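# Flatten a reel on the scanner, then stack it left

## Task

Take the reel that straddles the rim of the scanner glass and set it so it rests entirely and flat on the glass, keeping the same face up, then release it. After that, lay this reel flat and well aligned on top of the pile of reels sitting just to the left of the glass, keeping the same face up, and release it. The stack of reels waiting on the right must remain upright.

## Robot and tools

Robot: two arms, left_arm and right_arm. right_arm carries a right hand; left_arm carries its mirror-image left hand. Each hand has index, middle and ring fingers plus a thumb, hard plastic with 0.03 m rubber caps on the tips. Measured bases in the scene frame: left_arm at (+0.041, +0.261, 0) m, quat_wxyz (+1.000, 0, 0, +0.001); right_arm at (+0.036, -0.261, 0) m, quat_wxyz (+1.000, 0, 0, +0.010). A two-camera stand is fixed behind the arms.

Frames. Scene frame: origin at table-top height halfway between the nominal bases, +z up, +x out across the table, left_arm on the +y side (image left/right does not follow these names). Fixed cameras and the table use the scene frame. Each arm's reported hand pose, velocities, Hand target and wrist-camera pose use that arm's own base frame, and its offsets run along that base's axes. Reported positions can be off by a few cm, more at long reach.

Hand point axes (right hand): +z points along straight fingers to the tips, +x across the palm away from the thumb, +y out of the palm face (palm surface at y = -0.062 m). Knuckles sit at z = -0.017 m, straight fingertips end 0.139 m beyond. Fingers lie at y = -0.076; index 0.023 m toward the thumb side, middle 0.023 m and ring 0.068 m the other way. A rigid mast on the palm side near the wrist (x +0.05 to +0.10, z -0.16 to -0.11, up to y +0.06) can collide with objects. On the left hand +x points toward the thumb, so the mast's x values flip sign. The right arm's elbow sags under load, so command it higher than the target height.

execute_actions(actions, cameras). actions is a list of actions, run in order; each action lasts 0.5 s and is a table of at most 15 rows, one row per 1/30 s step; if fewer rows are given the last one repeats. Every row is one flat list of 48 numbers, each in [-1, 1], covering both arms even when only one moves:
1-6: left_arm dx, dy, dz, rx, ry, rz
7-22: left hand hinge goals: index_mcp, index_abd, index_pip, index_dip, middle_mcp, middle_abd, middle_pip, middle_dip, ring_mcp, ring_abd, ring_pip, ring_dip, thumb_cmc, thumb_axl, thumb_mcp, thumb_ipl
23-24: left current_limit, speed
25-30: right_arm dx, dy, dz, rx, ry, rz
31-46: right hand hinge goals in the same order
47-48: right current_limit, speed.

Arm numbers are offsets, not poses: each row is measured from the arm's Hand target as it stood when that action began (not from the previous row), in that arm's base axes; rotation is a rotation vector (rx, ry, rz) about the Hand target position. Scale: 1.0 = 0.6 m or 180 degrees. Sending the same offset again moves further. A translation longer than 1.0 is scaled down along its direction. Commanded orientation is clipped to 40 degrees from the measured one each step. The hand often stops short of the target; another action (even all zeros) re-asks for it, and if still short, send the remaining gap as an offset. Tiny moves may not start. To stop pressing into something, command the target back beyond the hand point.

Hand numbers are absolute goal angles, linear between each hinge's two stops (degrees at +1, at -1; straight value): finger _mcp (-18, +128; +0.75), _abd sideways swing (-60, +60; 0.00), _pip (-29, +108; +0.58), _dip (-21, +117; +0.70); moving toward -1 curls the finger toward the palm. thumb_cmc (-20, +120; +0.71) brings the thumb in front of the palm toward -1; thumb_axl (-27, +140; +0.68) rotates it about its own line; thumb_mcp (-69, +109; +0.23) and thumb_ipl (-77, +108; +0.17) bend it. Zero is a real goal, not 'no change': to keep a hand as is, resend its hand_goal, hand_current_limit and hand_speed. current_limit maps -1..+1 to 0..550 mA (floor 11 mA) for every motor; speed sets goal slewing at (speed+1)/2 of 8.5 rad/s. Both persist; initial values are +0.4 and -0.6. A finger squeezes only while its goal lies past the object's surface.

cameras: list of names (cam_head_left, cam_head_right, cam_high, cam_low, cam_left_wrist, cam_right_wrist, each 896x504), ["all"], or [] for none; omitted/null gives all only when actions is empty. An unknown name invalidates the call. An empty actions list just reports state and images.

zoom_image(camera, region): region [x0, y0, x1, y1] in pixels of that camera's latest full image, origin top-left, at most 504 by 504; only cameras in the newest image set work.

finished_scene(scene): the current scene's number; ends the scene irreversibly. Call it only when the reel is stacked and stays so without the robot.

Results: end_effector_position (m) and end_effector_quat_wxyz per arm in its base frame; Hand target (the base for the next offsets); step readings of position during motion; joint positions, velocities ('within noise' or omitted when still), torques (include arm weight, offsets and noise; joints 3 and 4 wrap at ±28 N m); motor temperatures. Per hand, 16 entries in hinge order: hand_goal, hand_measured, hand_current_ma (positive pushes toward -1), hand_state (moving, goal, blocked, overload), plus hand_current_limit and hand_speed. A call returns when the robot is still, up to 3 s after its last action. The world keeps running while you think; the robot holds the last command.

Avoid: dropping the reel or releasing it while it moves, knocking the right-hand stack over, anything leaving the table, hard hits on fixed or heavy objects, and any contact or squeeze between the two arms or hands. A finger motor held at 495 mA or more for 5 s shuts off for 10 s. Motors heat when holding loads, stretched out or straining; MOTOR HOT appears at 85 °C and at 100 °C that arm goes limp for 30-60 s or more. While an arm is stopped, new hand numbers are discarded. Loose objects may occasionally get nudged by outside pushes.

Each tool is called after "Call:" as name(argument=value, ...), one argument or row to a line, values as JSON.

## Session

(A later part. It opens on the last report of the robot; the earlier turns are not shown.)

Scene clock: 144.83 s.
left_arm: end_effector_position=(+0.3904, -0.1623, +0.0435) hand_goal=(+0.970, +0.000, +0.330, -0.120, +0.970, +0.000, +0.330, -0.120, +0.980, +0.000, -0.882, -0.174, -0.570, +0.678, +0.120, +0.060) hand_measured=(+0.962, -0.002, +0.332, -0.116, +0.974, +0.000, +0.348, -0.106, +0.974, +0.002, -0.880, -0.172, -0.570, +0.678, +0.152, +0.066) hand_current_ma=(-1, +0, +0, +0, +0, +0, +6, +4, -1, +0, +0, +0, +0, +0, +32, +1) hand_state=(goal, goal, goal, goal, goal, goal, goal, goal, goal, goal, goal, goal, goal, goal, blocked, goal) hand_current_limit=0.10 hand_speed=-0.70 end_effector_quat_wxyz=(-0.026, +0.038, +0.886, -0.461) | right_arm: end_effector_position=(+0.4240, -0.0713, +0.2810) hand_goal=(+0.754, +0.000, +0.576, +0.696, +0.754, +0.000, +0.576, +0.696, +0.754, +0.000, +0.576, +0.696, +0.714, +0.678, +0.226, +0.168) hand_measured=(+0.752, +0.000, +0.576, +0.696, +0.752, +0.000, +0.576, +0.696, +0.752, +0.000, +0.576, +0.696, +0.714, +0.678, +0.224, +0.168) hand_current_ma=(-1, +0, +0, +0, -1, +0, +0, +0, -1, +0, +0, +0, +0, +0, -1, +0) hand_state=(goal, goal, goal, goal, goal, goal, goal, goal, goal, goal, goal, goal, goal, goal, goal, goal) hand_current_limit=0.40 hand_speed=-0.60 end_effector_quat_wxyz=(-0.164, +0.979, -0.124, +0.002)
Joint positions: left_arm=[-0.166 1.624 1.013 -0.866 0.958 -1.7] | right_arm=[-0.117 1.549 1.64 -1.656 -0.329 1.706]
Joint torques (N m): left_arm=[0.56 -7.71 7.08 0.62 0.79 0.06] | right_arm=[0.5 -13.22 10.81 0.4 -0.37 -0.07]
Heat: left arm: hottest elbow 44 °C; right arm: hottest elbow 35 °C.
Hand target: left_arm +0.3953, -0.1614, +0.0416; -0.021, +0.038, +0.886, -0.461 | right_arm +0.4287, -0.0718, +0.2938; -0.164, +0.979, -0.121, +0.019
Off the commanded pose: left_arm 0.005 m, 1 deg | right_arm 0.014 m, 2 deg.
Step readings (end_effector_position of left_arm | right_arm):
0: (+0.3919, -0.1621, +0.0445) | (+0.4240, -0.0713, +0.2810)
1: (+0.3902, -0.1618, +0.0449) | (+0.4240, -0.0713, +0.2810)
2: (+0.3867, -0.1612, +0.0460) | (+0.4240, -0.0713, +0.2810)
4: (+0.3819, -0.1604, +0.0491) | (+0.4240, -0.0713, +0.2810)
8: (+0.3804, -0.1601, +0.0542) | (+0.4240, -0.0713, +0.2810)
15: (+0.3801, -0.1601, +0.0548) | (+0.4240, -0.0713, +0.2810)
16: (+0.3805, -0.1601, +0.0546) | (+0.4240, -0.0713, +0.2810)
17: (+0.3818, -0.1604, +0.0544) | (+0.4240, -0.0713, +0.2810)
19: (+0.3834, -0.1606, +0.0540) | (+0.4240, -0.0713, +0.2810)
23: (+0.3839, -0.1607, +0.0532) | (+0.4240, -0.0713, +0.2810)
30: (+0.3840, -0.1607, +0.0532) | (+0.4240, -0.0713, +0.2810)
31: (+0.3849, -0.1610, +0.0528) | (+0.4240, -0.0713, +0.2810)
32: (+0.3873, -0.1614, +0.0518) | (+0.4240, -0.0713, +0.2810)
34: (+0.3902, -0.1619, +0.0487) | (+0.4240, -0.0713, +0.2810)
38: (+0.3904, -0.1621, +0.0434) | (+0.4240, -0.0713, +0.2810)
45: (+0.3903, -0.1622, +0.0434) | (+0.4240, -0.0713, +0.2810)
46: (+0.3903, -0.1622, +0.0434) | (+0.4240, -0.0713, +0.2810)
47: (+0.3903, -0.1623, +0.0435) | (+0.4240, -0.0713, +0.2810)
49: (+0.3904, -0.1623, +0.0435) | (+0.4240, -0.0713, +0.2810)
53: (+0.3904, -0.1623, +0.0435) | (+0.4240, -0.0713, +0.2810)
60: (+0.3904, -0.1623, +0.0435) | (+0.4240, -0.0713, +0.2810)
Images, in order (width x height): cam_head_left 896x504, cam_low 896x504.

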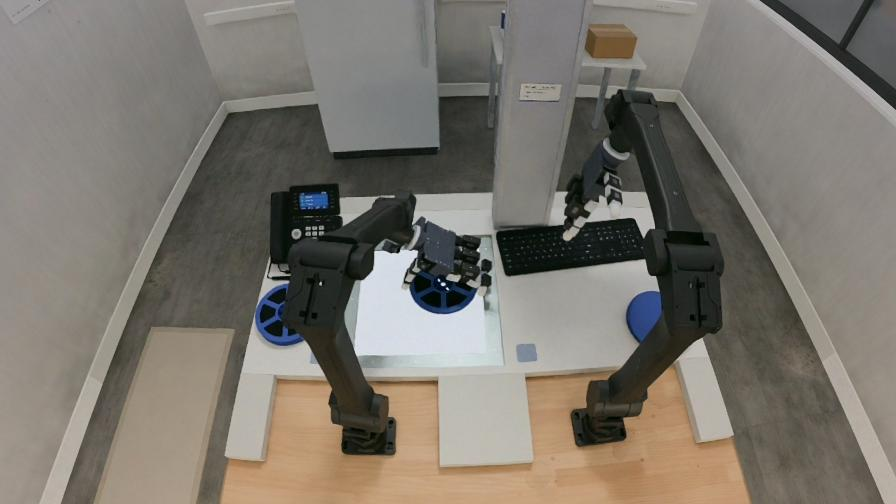

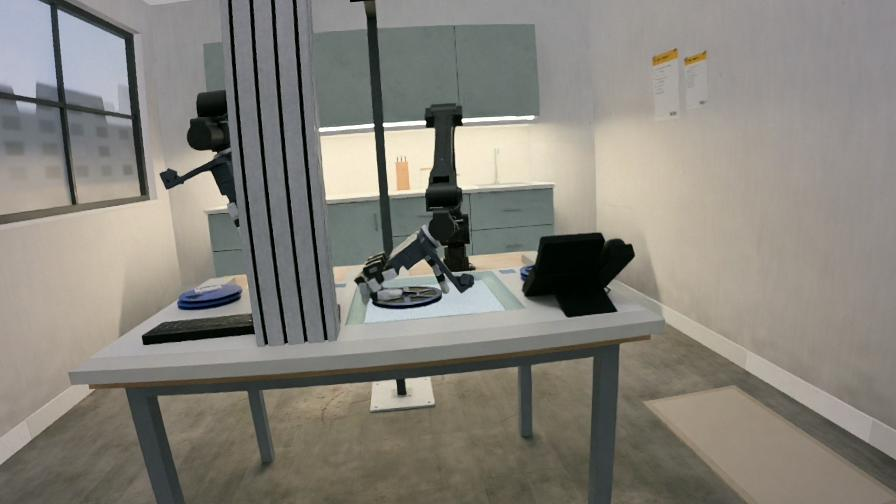

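Call:
execute_actions(
  actions=[
    [[0,0,0,0,0,0,0.96,0,0.28,-0.22,0.96,0,0.28,-0.22,0.98,0,-0.883,-0.174,-0.571,0.677,0.05,0.03,0.3,-0.7,0,0,0,0,0,0,0.754,0,0.576,0.696,0.754,0,0.576,0.696,0.754,0,0.576,0.696,0.714,0.678,0.226,0.168,0.4,-0.6]],
    [[0,0,0.005,0,0,0,0.96,0,0.23,-0.28,0.96,0,0.23,-0.28,0.98,0,-0.883,-0.174,-0.571,0.677,0,0,0.4,-0.7,0,0,0,0,0,0,0.754,0,0.576,0.696,0.754,0,0.576,0.696,0.754,0,0.576,0.696,0.714,0.678,0.226,0.168,0.4,-0.6]],
    [[0,0,0.04,0,0,0,0.96,0,0.23,-0.28,0.96,0,0.23,-0.28,0.98,0,-0.883,-0.174,-0.571,0.677,0,0,0.4,-0.7,0,0,0,0,0,0,0.754,0,0.576,0.696,0.754,0,0.576,0.696,0.754,0,0.576,0.696,0.714,0.678,0.226,0.168,0.4,-0.6]],
    [[0,0,0.06,0,0,0,0.96,0,0.23,-0.28,0.96,0,0.23,-0.28,0.98,0,-0.883,-0.174,-0.571,0.677,0,0,0.4,-0.7,0,0,0,0,0,0,0.754,0,0.576,0.696,0.754,0,0.576,0.696,0.754,0,0.576,0.696,0.714,0.678,0.226,0.168,0.4,-0.6]],
    [[-0.01,0,0.06,0,0,0,0.96,0,0.23,-0.28,0.96,0,0.23,-0.28,0.98,0,-0.883,-0.174,-0.571,0.677,0,0,0.4,-0.7,0,0,0,0,0,0,0.754,0,0.576,0.696,0.754,0,0.576,0.696,0.754,0,0.576,0.696,0.714,0.678,0.226,0.168,0.4,-0.6]],
  ],
  cameras=["cam_low","cam_high"],
)

Call:
zoom_image(
  camera="cam_high",
  region=[600, 80, 720, 200],
)

Scene clock: 162.27 s.
left_arm: end_effector_position=(+0.3699, -0.1578, +0.1178) hand_goal=(+0.960, +0.000, +0.230, -0.280, +0.960, +0.000, +0.230, -0.280, +0.980, +0.000, -0.882, -0.174, -0.570, +0.678, +0.000, +0.000) hand_measured=(+0.996, -0.002, +0.300, -0.228, +0.998, -0.002, +0.308, -0.222, +0.974, +0.002, -0.880, -0.172, -0.560, +0.678, +0.146, +0.062) hand_current_ma=(+27, +0, +81, +47, +28, +0, +100, +59, -1, +0, +0, +0, +2, +0, +385, +114) hand_state=(blocked, goal, blocked, blocked, blocked, goal, blocked, blocked, goal, goal, goal, goal, goal, goal, blocked, blocked) hand_current_limit=0.40 hand_speed=-0.70 end_effector_quat_wxyz=(-0.044, +0.028, +0.888, -0.456) | right_arm: end_effector_position=(+0.4240, -0.0713, +0.2810) hand_goal=(+0.754, +0.000, +0.576, +0.696, +0.754, +0.000, +0.576, +0.696, +0.754, +0.000, +0.576, +0.696, +0.714, +0.678, +0.226, +0.168) hand_measured=(+0.752, +0.000, +0.576, +0.696, +0.752, +0.000, +0.576, +0.696, +0.752, +0.000, +0.576, +0.696, +0.714, +0.678, +0.224, +0.168) hand_current_ma=(-1, +0, +0, +0, -1, +0, +0, +0, -1, +0, +0, +0, +0, +0, -1, +0) hand_state=(goal, goal, goal, goal, goal, goal, goal, goal, goal, goal, goal, goal, goal, goal, goal, goal) hand_current_limit=0.40 hand_speed=-0.60 end_effector_quat_wxyz=(-0.164, +0.979, -0.124, +0.002)
Joint positions: left_arm=[-0.166 1.497 1.085 -1.105 0.952 -1.7] | right_arm=[-0.117 1.549 1.64 -1.656 -0.329 1.706]
Joint torques (N m): left_arm=[0.91 -7.71 11.63 -0.32 1.01 -0.01] | right_arm=[0.56 -13.22 10.82 0.39 -0.36 -0.07]
Heat: left arm: hottest elbow 44 °C; right arm: hottest elbow 35 °C.
Hand target: left_arm +0.3893, -0.1615, +0.1407; -0.021, +0.038, +0.886, -0.461 | right_arm +0.4287, -0.0718, +0.2938; -0.164, +0.979, -0.121, +0.019
Off the commanded pose: left_arm 0.030 m, 3 deg | right_arm 0.014 m, 2 deg.
Step readings (end_effector_position of left_arm | right_arm):
0: (+0.3904, -0.1623, +0.0435) | (+0.4240, -0.0713, +0.2810)
1: (+0.3904, -0.1624, +0.0435) | (+0.4240, -0.0713, +0.2810)
2: (+0.3903, -0.1626, +0.0436) | (+0.4240, -0.0713, +0.2810)
4: (+0.3906, -0.1624, +0.0435) | (+0.4240, -0.0713, +0.2810)
8: (+0.3906, -0.1622, +0.0434) | (+0.4240, -0.0713, +0.2810)
15: (+0.3906, -0.1622, +0.0434) | (+0.4240, -0.0713, +0.2810)
16: (+0.3906, -0.1622, +0.0434) | (+0.4240, -0.0713, +0.2810)
17: (+0.3906, -0.1625, +0.0436) | (+0.4240, -0.0713, +0.2810)
19: (+0.3906, -0.1625, +0.0436) | (+0.4240, -0.0713, +0.2810)
23: (+0.3906, -0.1625, +0.0436) | (+0.4240, -0.0713, +0.2810)
30: (+0.3906, -0.1625, +0.0436) | (+0.4240, -0.0713, +0.2810)
31: (+0.3891, -0.1622, +0.0441) | (+0.4240, -0.0713, +0.2810)
32: (+0.3863, -0.1612, +0.0447) | (+0.4240, -0.0713, +0.2810)
34: (+0.3820, -0.1601, +0.0467) | (+0.4240, -0.0713, +0.2810)
38: (+0.3798, -0.1598, +0.0487) | (+0.4240, -0.0713, +0.2810)
45: (+0.3795, -0.1597, +0.0487) | (+0.4240, -0.0713, +0.2810)
46: (+0.3774, -0.1592, +0.0500) | (+0.4240, -0.0713, +0.2810)
47: (+0.3738, -0.1580, +0.0530) | (+0.4240, -0.0713, +0.2810)
49: (+0.3679, -0.1571, +0.0614) | (+0.4240, -0.0713, +0.2810)
53: (+0.3689, -0.1576, +0.0781) | (+0.4240, -0.0713, +0.2810)
60: (+0.3743, -0.1586, +0.0837) | (+0.4240, -0.0713, +0.2810)
61: (+0.3722, -0.1582, +0.0851) | (+0.4240, -0.0713, +0.2810)
62: (+0.3693, -0.1572, +0.0882) | (+0.4240, -0.0713, +0.2810)
64: (+0.3643, -0.1565, +0.0964) | (+0.4240, -0.0713, +0.2810)
68: (+0.3657, -0.1570, +0.1124) | (+0.4240, -0.0713, +0.2810)
75: (+0.3699, -0.1578, +0.1178) | (+0.4240, -0.0713, +0.2810)
Images, in order (width x height): cam_high 896x504, cam_low 896x504.

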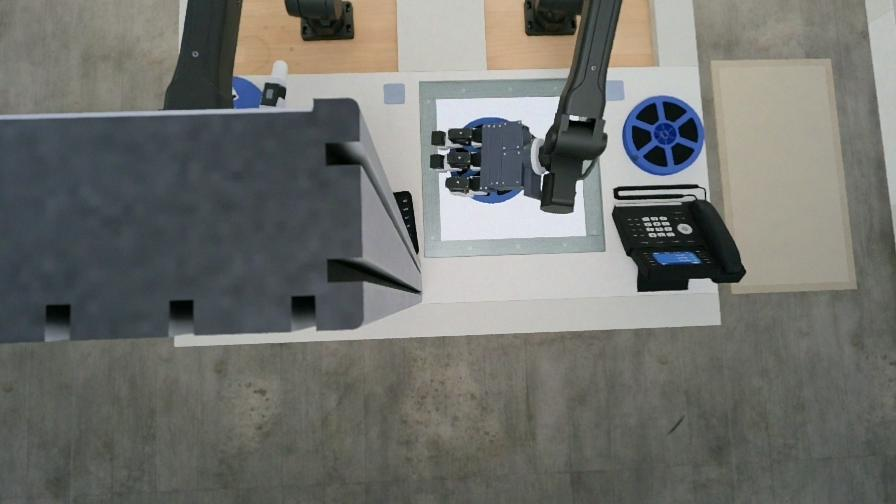

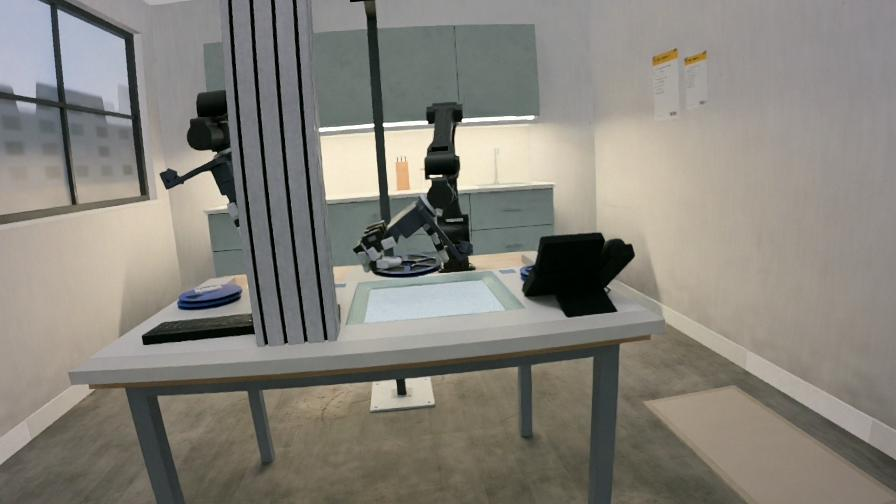

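Scaled by 4.200.

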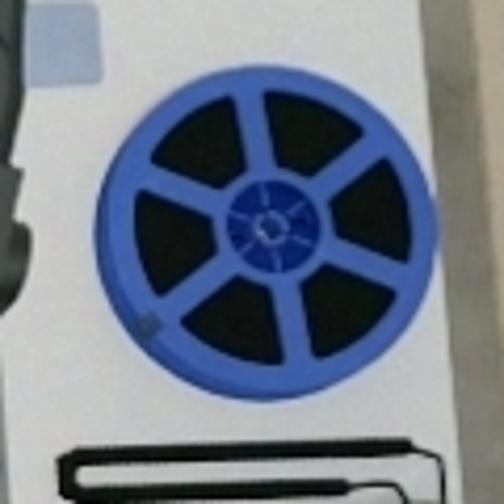

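Call:
execute_actions(
  actions=[
    [[0.0223,0.0777,0.02,0,0,0.0383,0.96,0,0.23,-0.28,0.96,0,0.23,-0.28,0.98,0,-0.883,-0.174,-0.571,0.677,0,0,0.4,-0.7,0,0,0,0,0,0,0.754,0,0.576,0.696,0.754,0,0.576,0.696,0.754,0,0.576,0.696,0.714,0.678,0.226,0.168,0.4,-0.6]],
    [[0.0127,0.0788,0.02,0,0,0.0383,0.96,0,0.23,-0.28,0.96,0,0.23,-0.28,0.98,0,-0.883,-0.174,-0.571,0.677,0,0,0.4,-0.7,0,0,0,0,0,0,0.754,0,0.576,0.696,0.754,0,0.576,0.696,0.754,0,0.576,0.696,0.714,0.678,0.226,0.168,0.4,-0.6]],
    [[0.0033,0.079,0,0,0,0.0383,0.96,0,0.23,-0.28,0.96,0,0.23,-0.28,0.98,0,-0.883,-0.174,-0.571,0.677,0,0,0.4,-0.7,0,0,0,0,0,0,0.754,0,0.576,0.696,0.754,0,0.576,0.696,0.754,0,0.576,0.696,0.714,0.678,0.226,0.168,0.4,-0.6]],
    [[-0.0063,0.0783,0,0,0,0.0383,0.96,0,0.23,-0.28,0.96,0,0.23,-0.28,0.98,0,-0.883,-0.174,-0.571,0.677,0,0,0.4,-0.7,0,0,0,0,0,0,0.754,0,0.576,0.696,0.754,0,0.576,0.696,0.754,0,0.576,0.696,0.714,0.678,0.226,0.168,0.4,-0.6]],
    [[-0.0153,0.0765,0,0,0,0.0383,0.96,0,0.23,-0.28,0.96,0,0.23,-0.28,0.98,0,-0.883,-0.174,-0.571,0.677,0,0,0.4,-0.7,0,0,0,0,0,0,0.754,0,0.576,0.696,0.754,0,0.576,0.696,0.754,0,0.576,0.696,0.714,0.678,0.226,0.168,0.4,-0.6]],
    [[-0.0242,0.0737,0,0,0,0.0383,0.96,0,0.23,-0.28,0.96,0,0.23,-0.28,0.98,0,-0.883,-0.174,-0.571,0.677,0,0,0.4,-0.7,0,0,0,0,0,0,0.754,0,0.576,0.696,0.754,0,0.576,0.696,0.754,0,0.576,0.696,0.714,0.678,0.226,0.168,0.4,-0.6]],
  ],
  cameras=["cam_low","cam_high"],
)

Scene clock: 176.93 s.
left_arm: end_effector_position=(+0.3771, +0.1183, +0.1500) hand_goal=(+0.960, +0.000, +0.230, -0.280, +0.960, +0.000, +0.230, -0.280, +0.980, +0.000, -0.882, -0.174, -0.570, +0.678, +0.000, +0.000) hand_measured=(+0.996, -0.002, +0.298, -0.228, +0.998, -0.002, +0.306, -0.222, +0.974, +0.002, -0.880, -0.172, -0.558, +0.678, +0.146, +0.062) hand_current_ma=(+28, +0, +79, +46, +28, +0, +97, +59, -1, +0, +0, +0, +3, +0, +385, +114) hand_state=(blocked, goal, blocked, blocked, blocked, goal, blocked, blocked, goal, goal, goal, goal, goal, goal, blocked, blocked) hand_current_limit=0.40 hand_speed=-0.70 end_effector_quat_wxyz=(+0.128, -0.286, +0.842, -0.439) | right_arm: end_effector_position=(+0.4240, -0.0713, +0.2810) hand_goal=(+0.754, +0.000, +0.576, +0.696, +0.754, +0.000, +0.576, +0.696, +0.754, +0.000, +0.576, +0.696, +0.714, +0.678, +0.226, +0.168) hand_measured=(+0.752, +0.000, +0.576, +0.696, +0.752, +0.000, +0.576, +0.696, +0.752, +0.000, +0.576, +0.696, +0.714, +0.678, +0.224, +0.168) hand_current_ma=(-1, +0, +0, +0, -1, +0, +0, +0, -1, +0, +0, +0, +0, +0, -1, +0) hand_state=(goal, goal, goal, goal, goal, goal, goal, goal, goal, goal, goal, goal, goal, goal, goal, goal) hand_current_limit=0.40 hand_speed=-0.60 end_effector_quat_wxyz=(-0.164, +0.979, -0.124, +0.002)
Joint positions: left_arm=[0.546 1.429 1.103 -1.154 0.948 -1.728] | right_arm=[-0.117 1.549 1.64 -1.656 -0.329 1.706]
Joint torques (N m): left_arm=[-0.38 -8.12 9.13 0.38 1.09 -0.1] | right_arm=[0.5 -13.22 10.81 0.39 -0.36 -0.07]
Heat: left arm: hottest elbow 45 °C; right arm: hottest elbow 35 °C.
Hand target: left_arm +0.3847, +0.1170, +0.1646; +0.143, -0.277, +0.843, -0.439 | right_arm +0.4287, -0.0718, +0.2938; -0.164, +0.979, -0.121, +0.019
Off the commanded pose: left_arm 0.016 m, 2 deg | right_arm 0.014 m, 2 deg.
Step readings (end_effector_position of left_arm | right_arm):
0: (+0.3699, -0.1578, +0.1178) | (+0.4240, -0.0713, +0.2810)
1: (+0.3706, -0.1550, +0.1179) | (+0.4240, -0.0713, +0.2810)
2: (+0.3708, -0.1510, +0.1189) | (+0.4240, -0.0713, +0.2810)
4: (+0.3753, -0.1343, +0.1202) | (+0.4240, -0.0713, +0.2810)
8: (+0.3829, -0.1080, +0.1223) | (+0.4240, -0.0713, +0.2810)
15: (+0.3820, -0.1087, +0.1230) | (+0.4240, -0.0713, +0.2810)
16: (+0.3821, -0.1070, +0.1235) | (+0.4240, -0.0713, +0.2810)
17: (+0.3818, -0.1029, +0.1248) | (+0.4240, -0.0713, +0.2810)
19: (+0.3840, -0.0878, +0.1277) | (+0.4240, -0.0713, +0.2810)
23: (+0.3901, -0.0640, +0.1342) | (+0.4240, -0.0713, +0.2810)
30: (+0.3910, -0.0638, +0.1363) | (+0.4240, -0.0713, +0.2810)
31: (+0.3913, -0.0620, +0.1365) | (+0.4240, -0.0713, +0.2810)
32: (+0.3918, -0.0579, +0.1371) | (+0.4240, -0.0713, +0.2810)
34: (+0.3937, -0.0423, +0.1380) | (+0.4240, -0.0713, +0.2810)
38: (+0.3953, -0.0181, +0.1383) | (+0.4240, -0.0713, +0.2810)
45: (+0.3954, -0.0182, +0.1386) | (+0.4240, -0.0713, +0.2810)
46: (+0.3955, -0.0164, +0.1388) | (+0.4240, -0.0713, +0.2810)
47: (+0.3955, -0.0121, +0.1397) | (+0.4240, -0.0713, +0.2810)
49: (+0.3955, +0.0035, +0.1410) | (+0.4240, -0.0713, +0.2810)
53: (+0.3943, +0.0278, +0.1423) | (+0.4240, -0.0713, +0.2810)
60: (+0.3943, +0.0278, +0.1425) | (+0.4240, -0.0713, +0.2810)
61: (+0.3942, +0.0296, +0.1427) | (+0.4240, -0.0713, +0.2810)
62: (+0.3938, +0.0338, +0.1435) | (+0.4240, -0.0713, +0.2810)
64: (+0.3922, +0.0494, +0.1449) | (+0.4240, -0.0713, +0.2810)
68: (+0.3881, +0.0734, +0.1460) | (+0.4240, -0.0713, +0.2810)
75: (+0.3882, +0.0734, +0.1462) | (+0.4240, -0.0713, +0.2810)
76: (+0.3880, +0.0752, +0.1465) | (+0.4240, -0.0713, +0.2810)
77: (+0.3871, +0.0793, +0.1473) | (+0.4240, -0.0713, +0.2810)
79: (+0.3839, +0.0950, +0.1487) | (+0.4240, -0.0713, +0.2810)
83: (+0.3771, +0.1183, +0.1499) | (+0.4240, -0.0713, +0.2810)
90: (+0.3771, +0.1183, +0.1500) | (+0.4240, -0.0713, +0.2810)
Images, in order (width x height): cam_high 896x504, cam_low 896x504.

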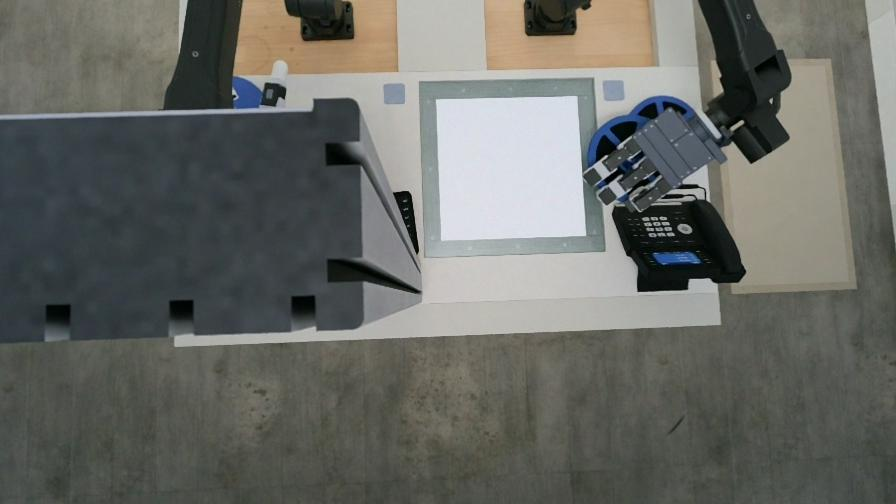

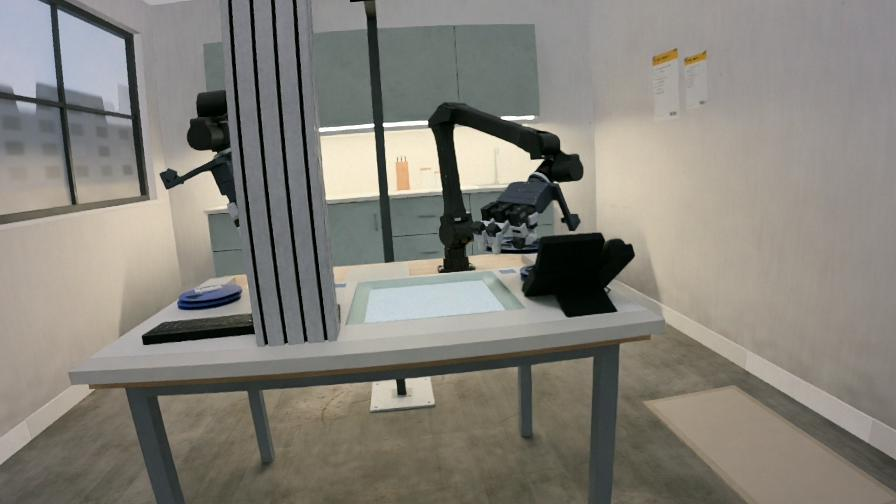

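Call:
execute_actions(
  actions=[
    [[-0.0433,0.0733,0,0,0,0.0383,0.96,0,0.23,-0.28,0.96,0,0.23,-0.28,0.98,0,-0.883,-0.174,-0.571,0.677,0,0,0.4,-0.7,0,0,0,0,0,0,0.754,0,0.576,0.696,0.754,0,0.576,0.696,0.754,0,0.576,0.696,0.714,0.678,0.226,0.168,0.4,-0.6]],
    [[-0.04,0.065,0,0,0,0.0383,0.96,0,0.23,-0.28,0.96,0,0.23,-0.28,0.98,0,-0.883,-0.174,-0.571,0.677,0,0,0.4,-0.7,0,0,0,0,0,0,0.754,0,0.576,0.696,0.754,0,0.576,0.696,0.754,0,0.576,0.696,0.714,0.678,0.226,0.168,0.4,-0.6]],
    [[-0.049,0.0632,-0.01,0,0,0.0383,0.96,0,0.23,-0.28,0.96,0,0.23,-0.28,0.98,0,-0.883,-0.174,-0.571,0.677,0,0,0.4,-0.7,0,0,0,0,0,0,0.754,0,0.576,0.696,0.754,0,0.576,0.696,0.754,0,0.576,0.696,0.714,0.678,0.226,0.168,0.4,-0.6]],
    [[0,0,-0.03,0,0,0,0.96,0,0.23,-0.28,0.96,0,0.23,-0.28,0.98,0,-0.883,-0.174,-0.571,0.677,0,0,0.4,-0.7,0,0,0,0,0,0,0.754,0,0.576,0.696,0.754,0,0.576,0.696,0.754,0,0.576,0.696,0.714,0.678,0.226,0.168,0.4,-0.6]],
  ],
  cameras=["cam_low","cam_high","cam_head_left","cam_head_right"],
)

Call:
zoom_image(
  camera="cam_high",
  region=[590, 70, 730, 200],
)

Call:
zoom_image(
  camera="cam_head_right",
  region=[230, 210, 370, 360],
)

Call:
zoom_image(
  camera="cam_low",
  region=[480, 190, 640, 320],
)

Scene clock: 188.83 s.
left_arm: end_effector_position=(+0.2996, +0.2372, +0.1387) hand_goal=(+0.960, +0.000, +0.230, -0.280, +0.960, +0.000, +0.230, -0.280, +0.980, +0.000, -0.882, -0.174, -0.570, +0.678, +0.000, +0.000) hand_measured=(+0.996, -0.002, +0.298, -0.228, +0.998, -0.002, +0.306, -0.222, +0.974, +0.002, -0.880, -0.172, -0.558, +0.678, +0.146, +0.062) hand_current_ma=(+28, +0, +79, +46, +28, +0, +96, +59, -1, +0, +0, +0, +3, +0, +385, +114) hand_state=(blocked, goal, blocked, blocked, blocked, goal, blocked, blocked, goal, goal, goal, goal, goal, goal, blocked, blocked) hand_current_limit=0.40 hand_speed=-0.70 end_effector_quat_wxyz=(+0.213, -0.435, +0.775, -0.407) | right_arm: end_effector_position=(+0.4240, -0.0713, +0.2810) hand_goal=(+0.754, +0.000, +0.576, +0.696, +0.754, +0.000, +0.576, +0.696, +0.754, +0.000, +0.576, +0.696, +0.714, +0.678, +0.226, +0.168) hand_measured=(+0.752, +0.000, +0.576, +0.696, +0.752, +0.000, +0.576, +0.696, +0.752, +0.000, +0.576, +0.696, +0.714, +0.678, +0.224, +0.168) hand_current_ma=(-1, +0, +0, +0, -1, +0, +0, +0, -1, +0, +0, +0, +0, +0, -1, +0) hand_state=(goal, goal, goal, goal, goal, goal, goal, goal, goal, goal, goal, goal, goal, goal, goal, goal) hand_current_limit=0.40 hand_speed=-0.60 end_effector_quat_wxyz=(-0.164, +0.979, -0.124, +0.002)
Joint positions: left_arm=[0.921 1.398 1.04 -1.112 0.951 -1.724] | right_arm=[-0.117 1.549 1.64 -1.656 -0.329 1.706]
Joint torques (N m): left_arm=[-0.21 -6.3 7.97 0.54 0.99 0.12] | right_arm=[0.5 -13.22 10.81 0.39 -0.36 -0.06]
Heat: left arm: hottest elbow 46 °C; right arm: hottest elbow 35 °C.
Hand target: left_arm +0.3054, +0.2378, +0.1406; +0.219, -0.424, +0.779, -0.406 | right_arm +0.4287, -0.0718, +0.2938; -0.164, +0.979, -0.121, +0.019
Off the commanded pose: left_arm 0.006 m, 2 deg | right_arm 0.014 m, 2 deg.
Step readings (end_effector_position of left_arm | right_arm):
0: (+0.3771, +0.1183, +0.1500) | (+0.4240, -0.0713, +0.2810)
1: (+0.3763, +0.1201, +0.1503) | (+0.4240, -0.0713, +0.2810)
2: (+0.3739, +0.1240, +0.1507) | (+0.4240, -0.0713, +0.2810)
4: (+0.3663, +0.1401, +0.1517) | (+0.4240, -0.0713, +0.2810)
8: (+0.3554, +0.1651, +0.1537) | (+0.4240, -0.0713, +0.2810)
15: (+0.3558, +0.1644, +0.1540) | (+0.4240, -0.0713, +0.2810)
16: (+0.3548, +0.1658, +0.1541) | (+0.4240, -0.0713, +0.2810)
17: (+0.3523, +0.1692, +0.1543) | (+0.4240, -0.0713, +0.2810)
19: (+0.3441, +0.1828, +0.1543) | (+0.4240, -0.0713, +0.2810)
23: (+0.3321, +0.2034, +0.1543) | (+0.4240, -0.0713, +0.2810)
30: (+0.3320, +0.2036, +0.1545) | (+0.4240, -0.0713, +0.2810)
31: (+0.3308, +0.2050, +0.1542) | (+0.4240, -0.0713, +0.2810)
32: (+0.3276, +0.2076, +0.1538) | (+0.4240, -0.0713, +0.2810)
34: (+0.3161, +0.2200, +0.1517) | (+0.4240, -0.0713, +0.2810)
38: (+0.3005, +0.2395, +0.1503) | (+0.4240, -0.0713, +0.2810)
45: (+0.3009, +0.2393, +0.1507) | (+0.4240, -0.0713, +0.2810)
46: (+0.3012, +0.2395, +0.1497) | (+0.4240, -0.0713, +0.2810)
47: (+0.3021, +0.2402, +0.1477) | (+0.4240, -0.0713, +0.2810)
49: (+0.3014, +0.2395, +0.1431) | (+0.4240, -0.0713, +0.2810)
53: (+0.2992, +0.2366, +0.1388) | (+0.4240, -0.0713, +0.2810)
60: (+0.2996, +0.2372, +0.1387) | (+0.4240, -0.0713, +0.2810)
Images, in order (width x height): cam_head_left 896x504, cam_head_right 896x504, cam_high 896x504, cam_low 896x504.

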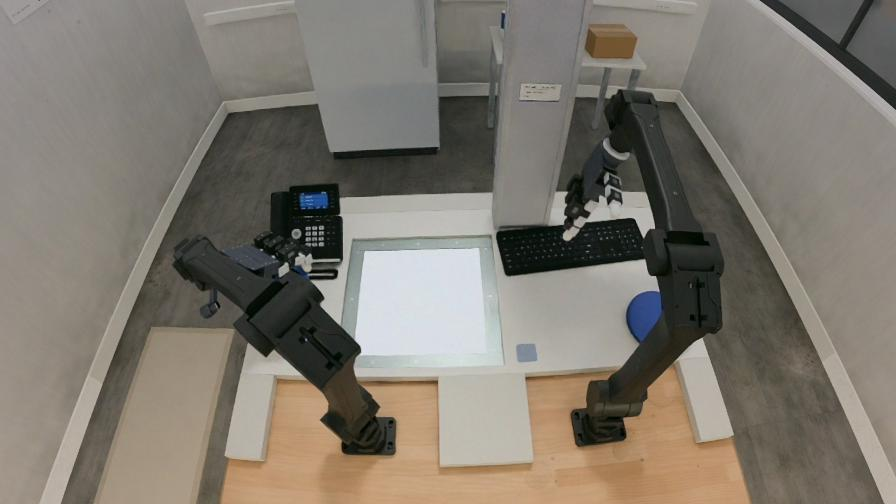

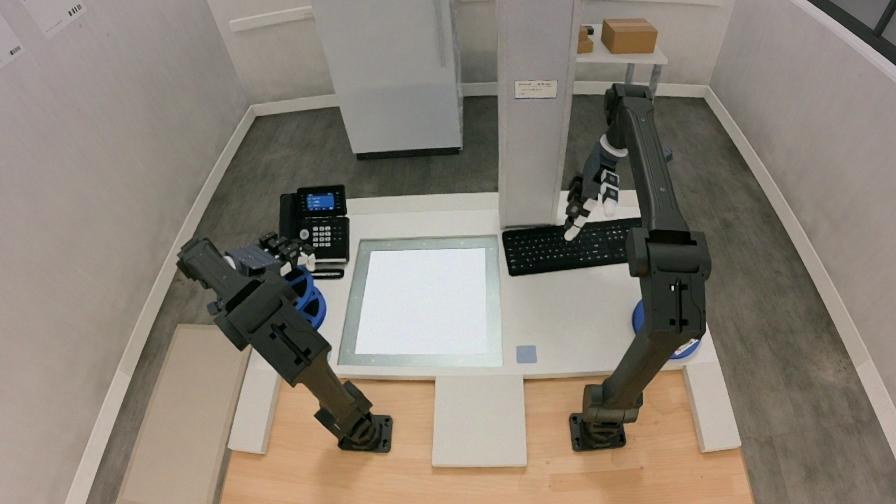

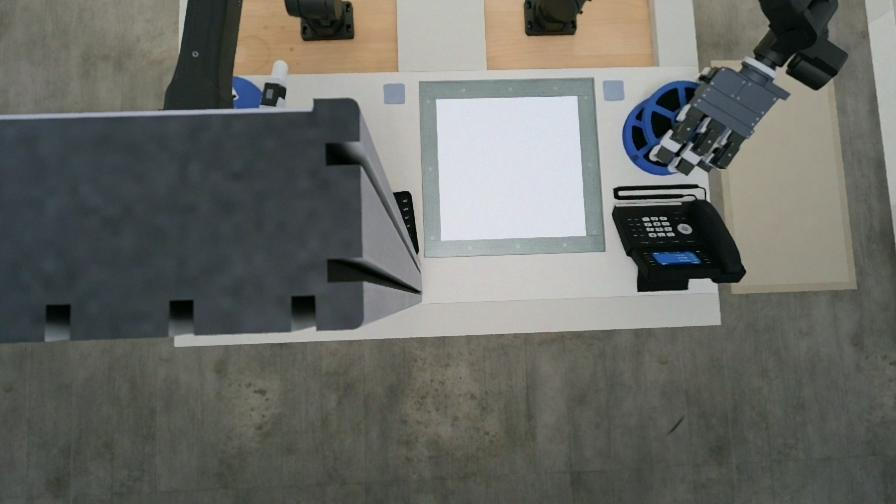

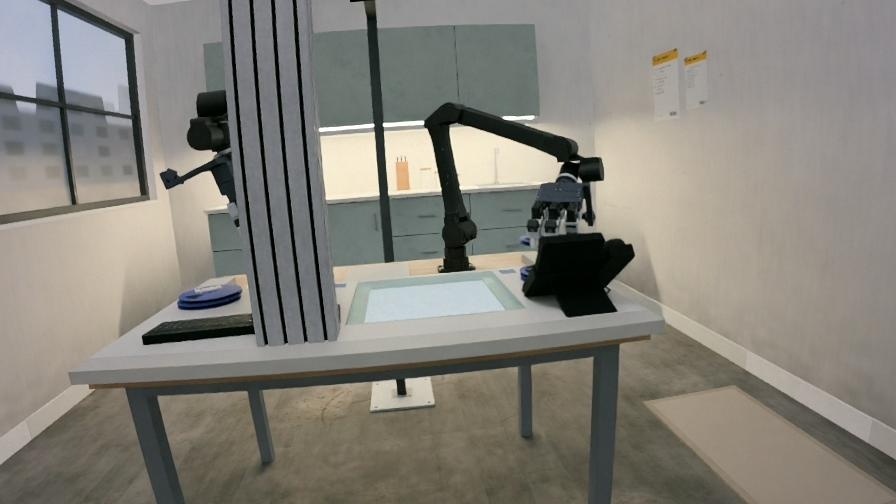

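Scaled by 3.600.

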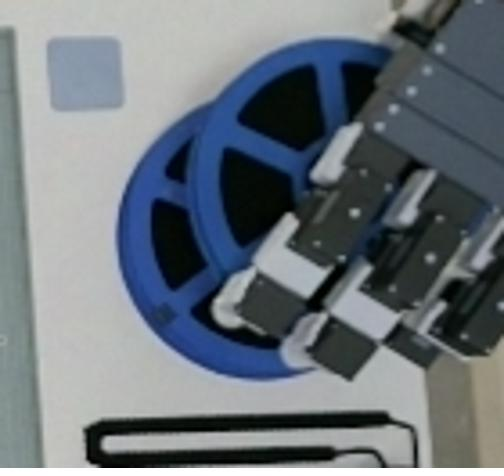

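Scaled by 3.360.

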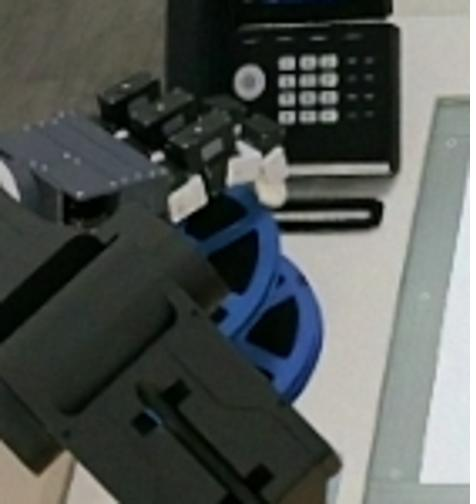

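Scaled by 3.150.

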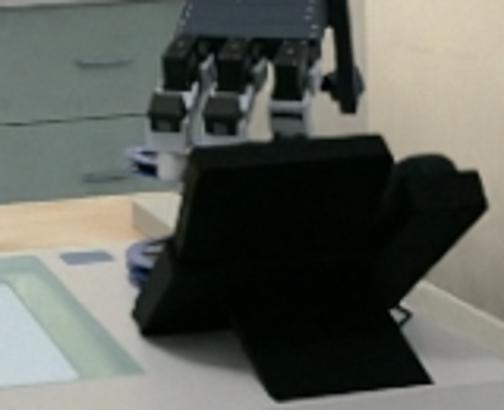

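Call:
execute_actions(
  actions=[
    [[-0.004,0.004,-0.03,0,0,0,0.96,0,0.23,-0.28,0.96,0,0.23,-0.28,0.98,0,-0.883,-0.174,-0.571,0.677,0,0,0.4,-0.7,0,0,0,0,0,0,0.754,0,0.576,0.696,0.754,0,0.576,0.696,0.754,0,0.576,0.696,0.714,0.678,0.226,0.168,0.4,-0.6]],
    [[-0.003,0.004,-0.035,0,0,0,0.96,0,0.23,-0.28,0.96,0,0.23,-0.28,0.98,0,-0.883,-0.174,-0.571,0.677,0,0,0.4,-0.7,0,0,0,0,0,0,0.754,0,0.576,0.696,0.754,0,0.576,0.696,0.754,0,0.576,0.696,0.714,0.678,0.226,0.168,0.4,-0.6]],
  ],
  cameras=["cam_low","cam_high"],
)

Call:
zoom_image(
  camera="cam_high",
  region=[590, 70, 730, 200],
)

Call:
zoom_image(
  camera="cam_low",
  region=[490, 210, 570, 310],
)

Scene clock: 200.63 s.
left_arm: end_effector_position=(+0.2991, +0.2370, +0.0991) hand_goal=(+0.960, +0.000, +0.230, -0.280, +0.960, +0.000, +0.230, -0.280, +0.980, +0.000, -0.882, -0.174, -0.570, +0.678, +0.000, +0.000) hand_measured=(+0.996, -0.002, +0.298, -0.228, +0.998, -0.002, +0.306, -0.222, +0.974, +0.002, -0.880, -0.172, -0.558, +0.678, +0.146, +0.062) hand_current_ma=(+28, +0, +79, +46, +28, +0, +96, +59, -1, +0, +0, +0, +3, +0, +385, +114) hand_state=(blocked, goal, blocked, blocked, blocked, goal, blocked, blocked, goal, goal, goal, goal, goal, goal, blocked, blocked) hand_current_limit=0.40 hand_speed=-0.70 end_effector_quat_wxyz=(+0.208, -0.429, +0.778, -0.409) | right_arm: end_effector_position=(+0.4240, -0.0713, +0.2810) hand_goal=(+0.754, +0.000, +0.576, +0.696, +0.754, +0.000, +0.576, +0.696, +0.754, +0.000, +0.576, +0.696, +0.714, +0.678, +0.226, +0.168) hand_measured=(+0.752, +0.000, +0.576, +0.696, +0.752, +0.000, +0.576, +0.696, +0.752, +0.000, +0.576, +0.696, +0.714, +0.678, +0.224, +0.168) hand_current_ma=(-1, +0, +0, +0, -1, +0, +0, +0, -1, +0, +0, +0, +0, +0, -1, +0) hand_state=(goal, goal, goal, goal, goal, goal, goal, goal, goal, goal, goal, goal, goal, goal, goal, goal) hand_current_limit=0.40 hand_speed=-0.60 end_effector_quat_wxyz=(-0.164, +0.979, -0.124, +0.002)
Joint positions: left_arm=[0.921 1.451 0.982 -1.025 0.952 -1.698] | right_arm=[-0.117 1.549 1.64 -1.656 -0.329 1.706]
Joint torques (N m): left_arm=[0.62 -6.36 7.66 0.46 1.01 0.16] | right_arm=[0.5 -13.22 10.82 0.4 -0.36 -0.07]
Heat: left arm: hottest elbow 45 °C; right arm: hottest elbow 35 °C.
Hand target: left_arm +0.3013, +0.2427, +0.1016; +0.219, -0.424, +0.779, -0.406 | right_arm +0.4287, -0.0718, +0.2938; -0.164, +0.979, -0.121, +0.019
Off the commanded pose: left_arm 0.007 m, 1 deg | right_arm 0.014 m, 2 deg.
Step readings (end_effector_position of left_arm | right_arm):
0: (+0.2996, +0.2372, +0.1387) | (+0.4240, -0.0713, +0.2810)
1: (+0.2999, +0.2375, +0.1377) | (+0.4240, -0.0713, +0.2810)
2: (+0.3009, +0.2384, +0.1358) | (+0.4240, -0.0713, +0.2810)
4: (+0.3009, +0.2387, +0.1305) | (+0.4240, -0.0713, +0.2810)
8: (+0.2993, +0.2368, +0.1219) | (+0.4240, -0.0713, +0.2810)
15: (+0.2993, +0.2371, +0.1207) | (+0.4240, -0.0713, +0.2810)
16: (+0.2997, +0.2374, +0.1195) | (+0.4240, -0.0713, +0.2810)
17: (+0.3010, +0.2387, +0.1172) | (+0.4240, -0.0713, +0.2810)
19: (+0.3012, +0.2391, +0.1111) | (+0.4240, -0.0713, +0.2810)
23: (+0.2991, +0.2368, +0.1006) | (+0.4240, -0.0713, +0.2810)
30: (+0.2991, +0.2370, +0.0991) | (+0.4240, -0.0713, +0.2810)
Images, in order (width x height): cam_high 896x504, cam_low 896x504.

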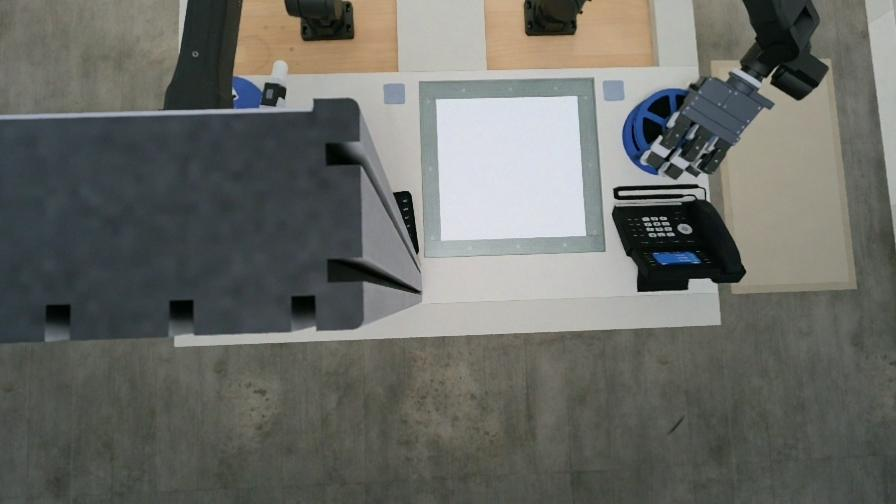

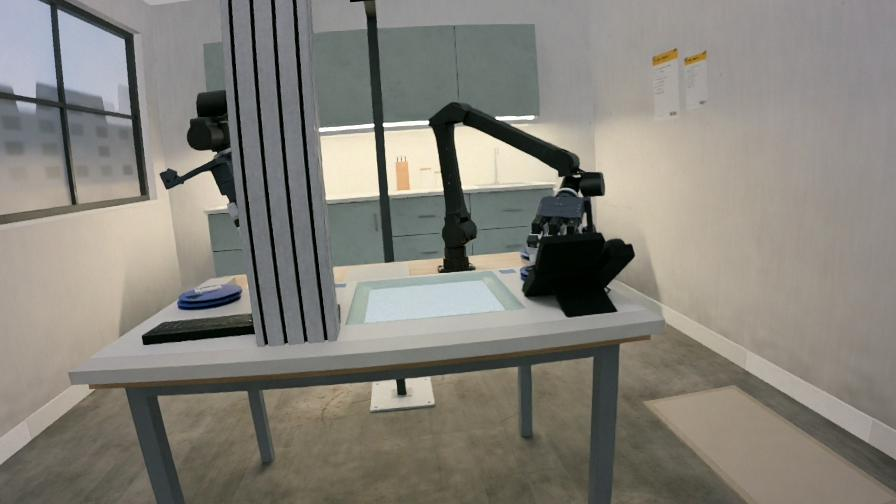

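Scaled by 3.600.

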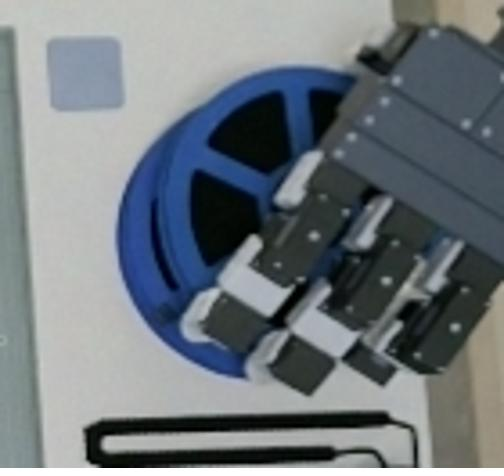

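Scaled by 5.040.

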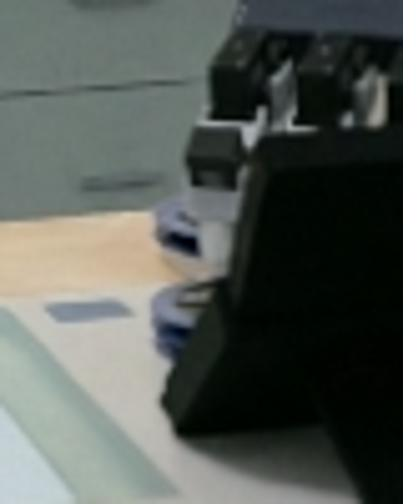

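Call:
zoom_image(
  camera="cam_low",
  region=[510, 240, 550, 290],
)

Call:
zoom_image(
  camera="cam_head_right",
  region=[280, 240, 350, 350],
)

Scaled by 10.080.

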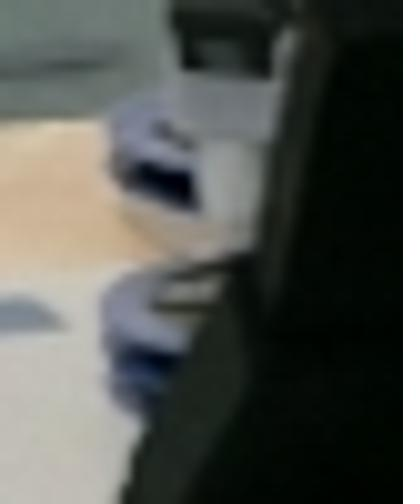

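This scene's latest camera images include none from cam_head_right. They are from: cam_high, cam_low. cam_head_right's image comes with the result of a call that names it in "cameras".

Call:
execute_actions(
  actions=[
    [[-0.014,0.006,-0.015,0,0,0,0.96,0,0.23,-0.28,0.96,0,0.23,-0.28,0.98,0,-0.883,-0.174,-0.571,0.677,0,0,0.4,-0.7,0,0,0,0,0,0,0.754,0,0.576,0.696,0.754,0,0.576,0.696,0.754,0,0.576,0.696,0.714,0.678,0.226,0.168,0.4,-0.6]],
    [[0,0.006,-0.018,0,0,0,0.96,0,0.23,-0.28,0.96,0,0.23,-0.28,0.98,0,-0.883,-0.174,-0.571,0.677,0,0,0.4,-0.7,0,0,0,0,0,0,0.754,0,0.576,0.696,0.754,0,0.576,0.696,0.754,0,0.576,0.696,0.714,0.678,0.226,0.168,0.4,-0.6]],
  ],
  cameras=["cam_low","cam_high","cam_head_right"],
)

Call:
zoom_image(
  camera="cam_high",
  region=[600, 80, 720, 200],
)

Call:
zoom_image(
  camera="cam_low",
  region=[510, 240, 550, 290],
)

Call:
zoom_image(
  camera="cam_head_right",
  region=[270, 250, 350, 350],
)

Scene clock: 218.33 s.
left_arm: end_effector_position=(+0.2925, +0.2438, +0.0811) hand_goal=(+0.960, +0.000, +0.230, -0.280, +0.960, +0.000, +0.230, -0.280, +0.980, +0.000, -0.882, -0.174, -0.570, +0.678, +0.000, +0.000) hand_measured=(+0.996, -0.002, +0.298, -0.228, +0.998, -0.002, +0.306, -0.222, +0.974, +0.002, -0.880, -0.172, -0.558, +0.678, +0.146, +0.062) hand_current_ma=(+28, +0, +79, +46, +28, +0, +96, +59, -1, +0, +0, +0, +3, +0, +385, +114) hand_state=(blocked, goal, blocked, blocked, blocked, goal, blocked, blocked, goal, goal, goal, goal, goal, goal, blocked, blocked) hand_current_limit=0.40 hand_speed=-0.70 end_effector_quat_wxyz=(+0.209, -0.427, +0.779, -0.409) | right_arm: end_effector_position=(+0.4240, -0.0713, +0.2810) hand_goal=(+0.754, +0.000, +0.576, +0.696, +0.754, +0.000, +0.576, +0.696, +0.754, +0.000, +0.576, +0.696, +0.714, +0.678, +0.226, +0.168) hand_measured=(+0.752, +0.000, +0.576, +0.696, +0.752, +0.000, +0.576, +0.696, +0.752, +0.000, +0.576, +0.696, +0.714, +0.678, +0.224, +0.168) hand_current_ma=(-1, +0, +0, +0, -1, +0, +0, +0, -1, +0, +0, +0, +0, +0, -1, +0) hand_state=(goal, goal, goal, goal, goal, goal, goal, goal, goal, goal, goal, goal, goal, goal, goal, goal) hand_current_limit=0.40 hand_speed=-0.60 end_effector_quat_wxyz=(-0.164, +0.979, -0.124, +0.002)
Joint positions: left_arm=[0.945 1.484 0.964 -1.01 0.954 -1.65] | right_arm=[-0.117 1.549 1.64 -1.656 -0.329 1.706]
Joint torques (N m): left_arm=[0.73 -7 7.15 0.49 1.02 0.17] | right_arm=[0.62 -13.22 10.81 0.4 -0.36 -0.06]
Heat: left arm: hottest elbow 44 °C; right arm: hottest elbow 36 °C.
Hand target: left_arm +0.2928, +0.2499, +0.0819; +0.219, -0.424, +0.779, -0.406 | right_arm +0.4287, -0.0718, +0.2938; -0.164, +0.979, -0.121, +0.019
Off the commanded pose: left_arm 0.006 m, 1 deg | right_arm 0.014 m, 2 deg.
Step readings (end_effector_position of left_arm | right_arm):
0: (+0.2991, +0.2370, +0.0991) | (+0.4240, -0.0713, +0.2810)
1: (+0.2988, +0.2374, +0.0988) | (+0.4240, -0.0713, +0.2810)
2: (+0.2981, +0.2380, +0.0981) | (+0.4240, -0.0713, +0.2810)
4: (+0.2957, +0.2396, +0.0964) | (+0.4240, -0.0713, +0.2810)
8: (+0.2928, +0.2420, +0.0937) | (+0.4240, -0.0713, +0.2810)
15: (+0.2928, +0.2427, +0.0933) | (+0.4240, -0.0713, +0.2810)
16: (+0.2930, +0.2429, +0.0928) | (+0.4240, -0.0713, +0.2810)
17: (+0.2934, +0.2439, +0.0917) | (+0.4240, -0.0713, +0.2810)
19: (+0.2938, +0.2452, +0.0885) | (+0.4240, -0.0713, +0.2810)
23: (+0.2928, +0.2442, +0.0820) | (+0.4240, -0.0713, +0.2810)
30: (+0.2925, +0.2437, +0.0811) | (+0.4240, -0.0713, +0.2810)
Images, in order (width x height): cam_head_right 896x504, cam_high 896x504, cam_low 896x504.

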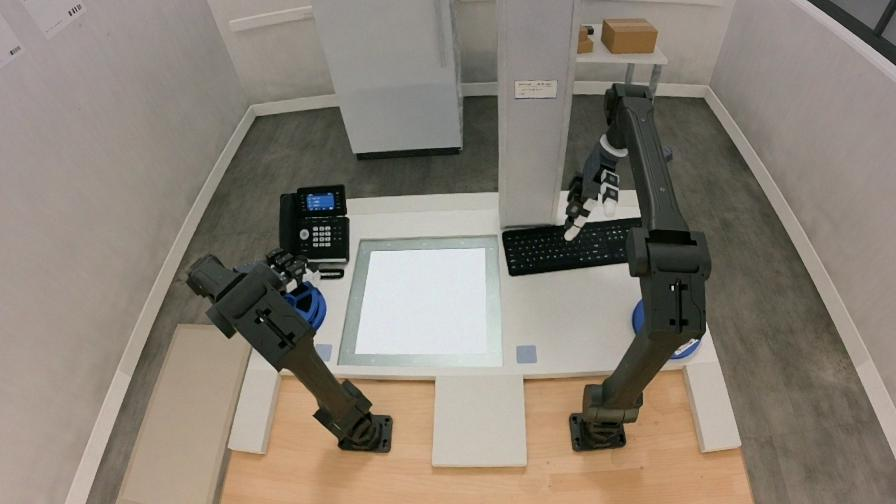

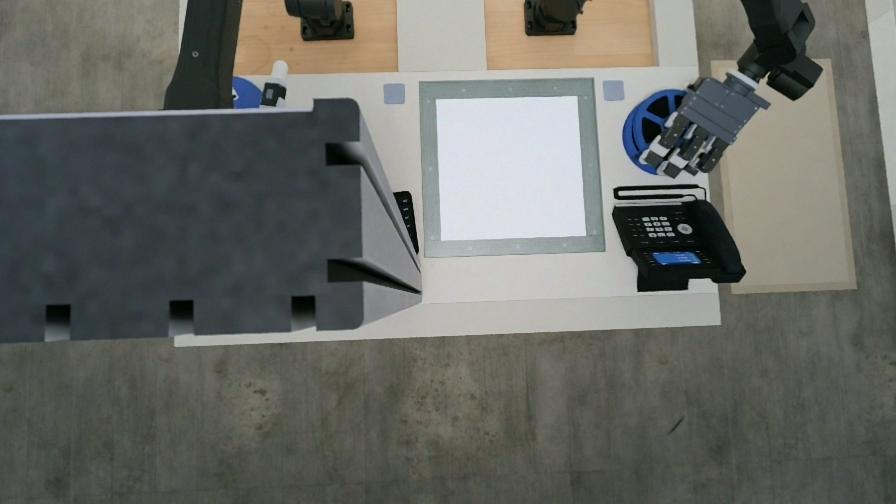

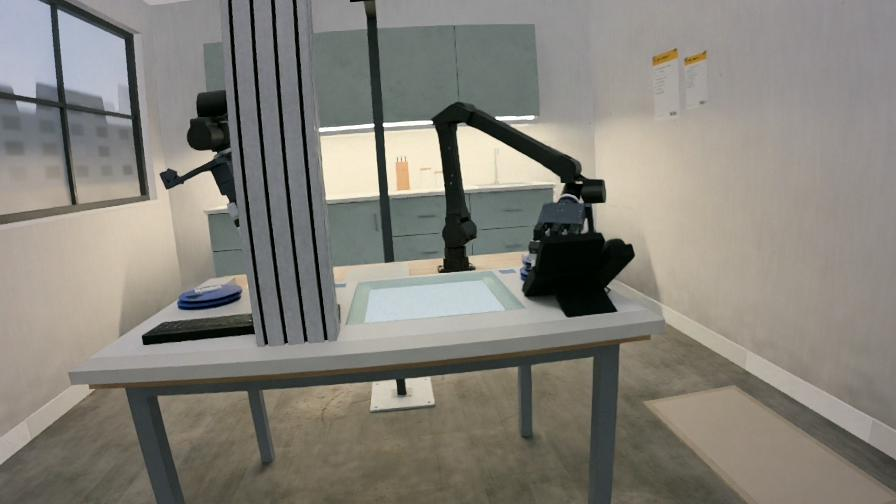

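Scaled by 4.200.

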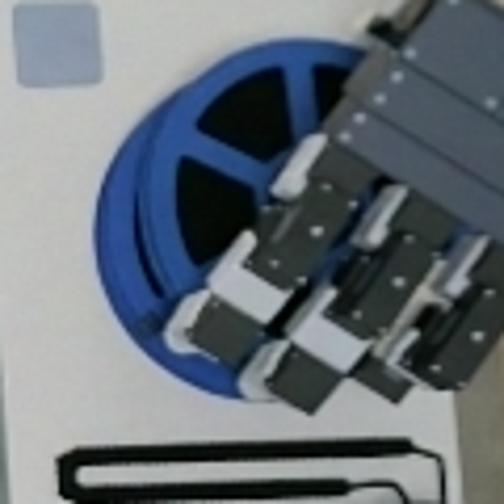

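Scaled by 10.080.

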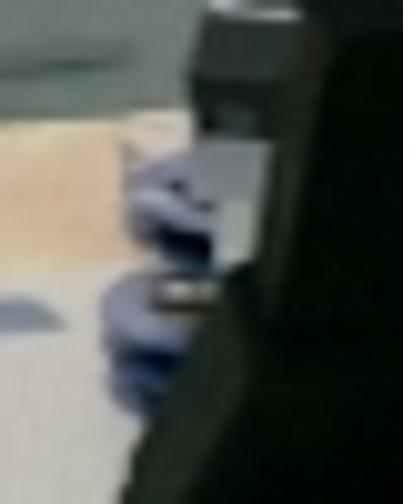

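Scaled by 5.040.

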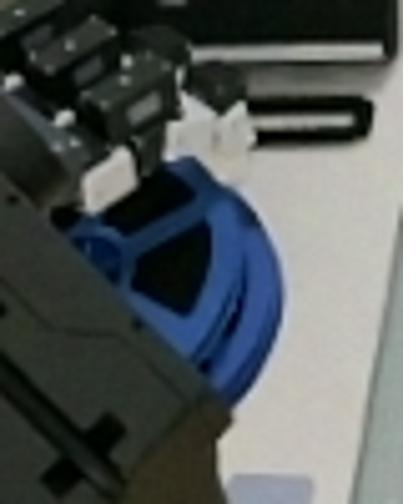

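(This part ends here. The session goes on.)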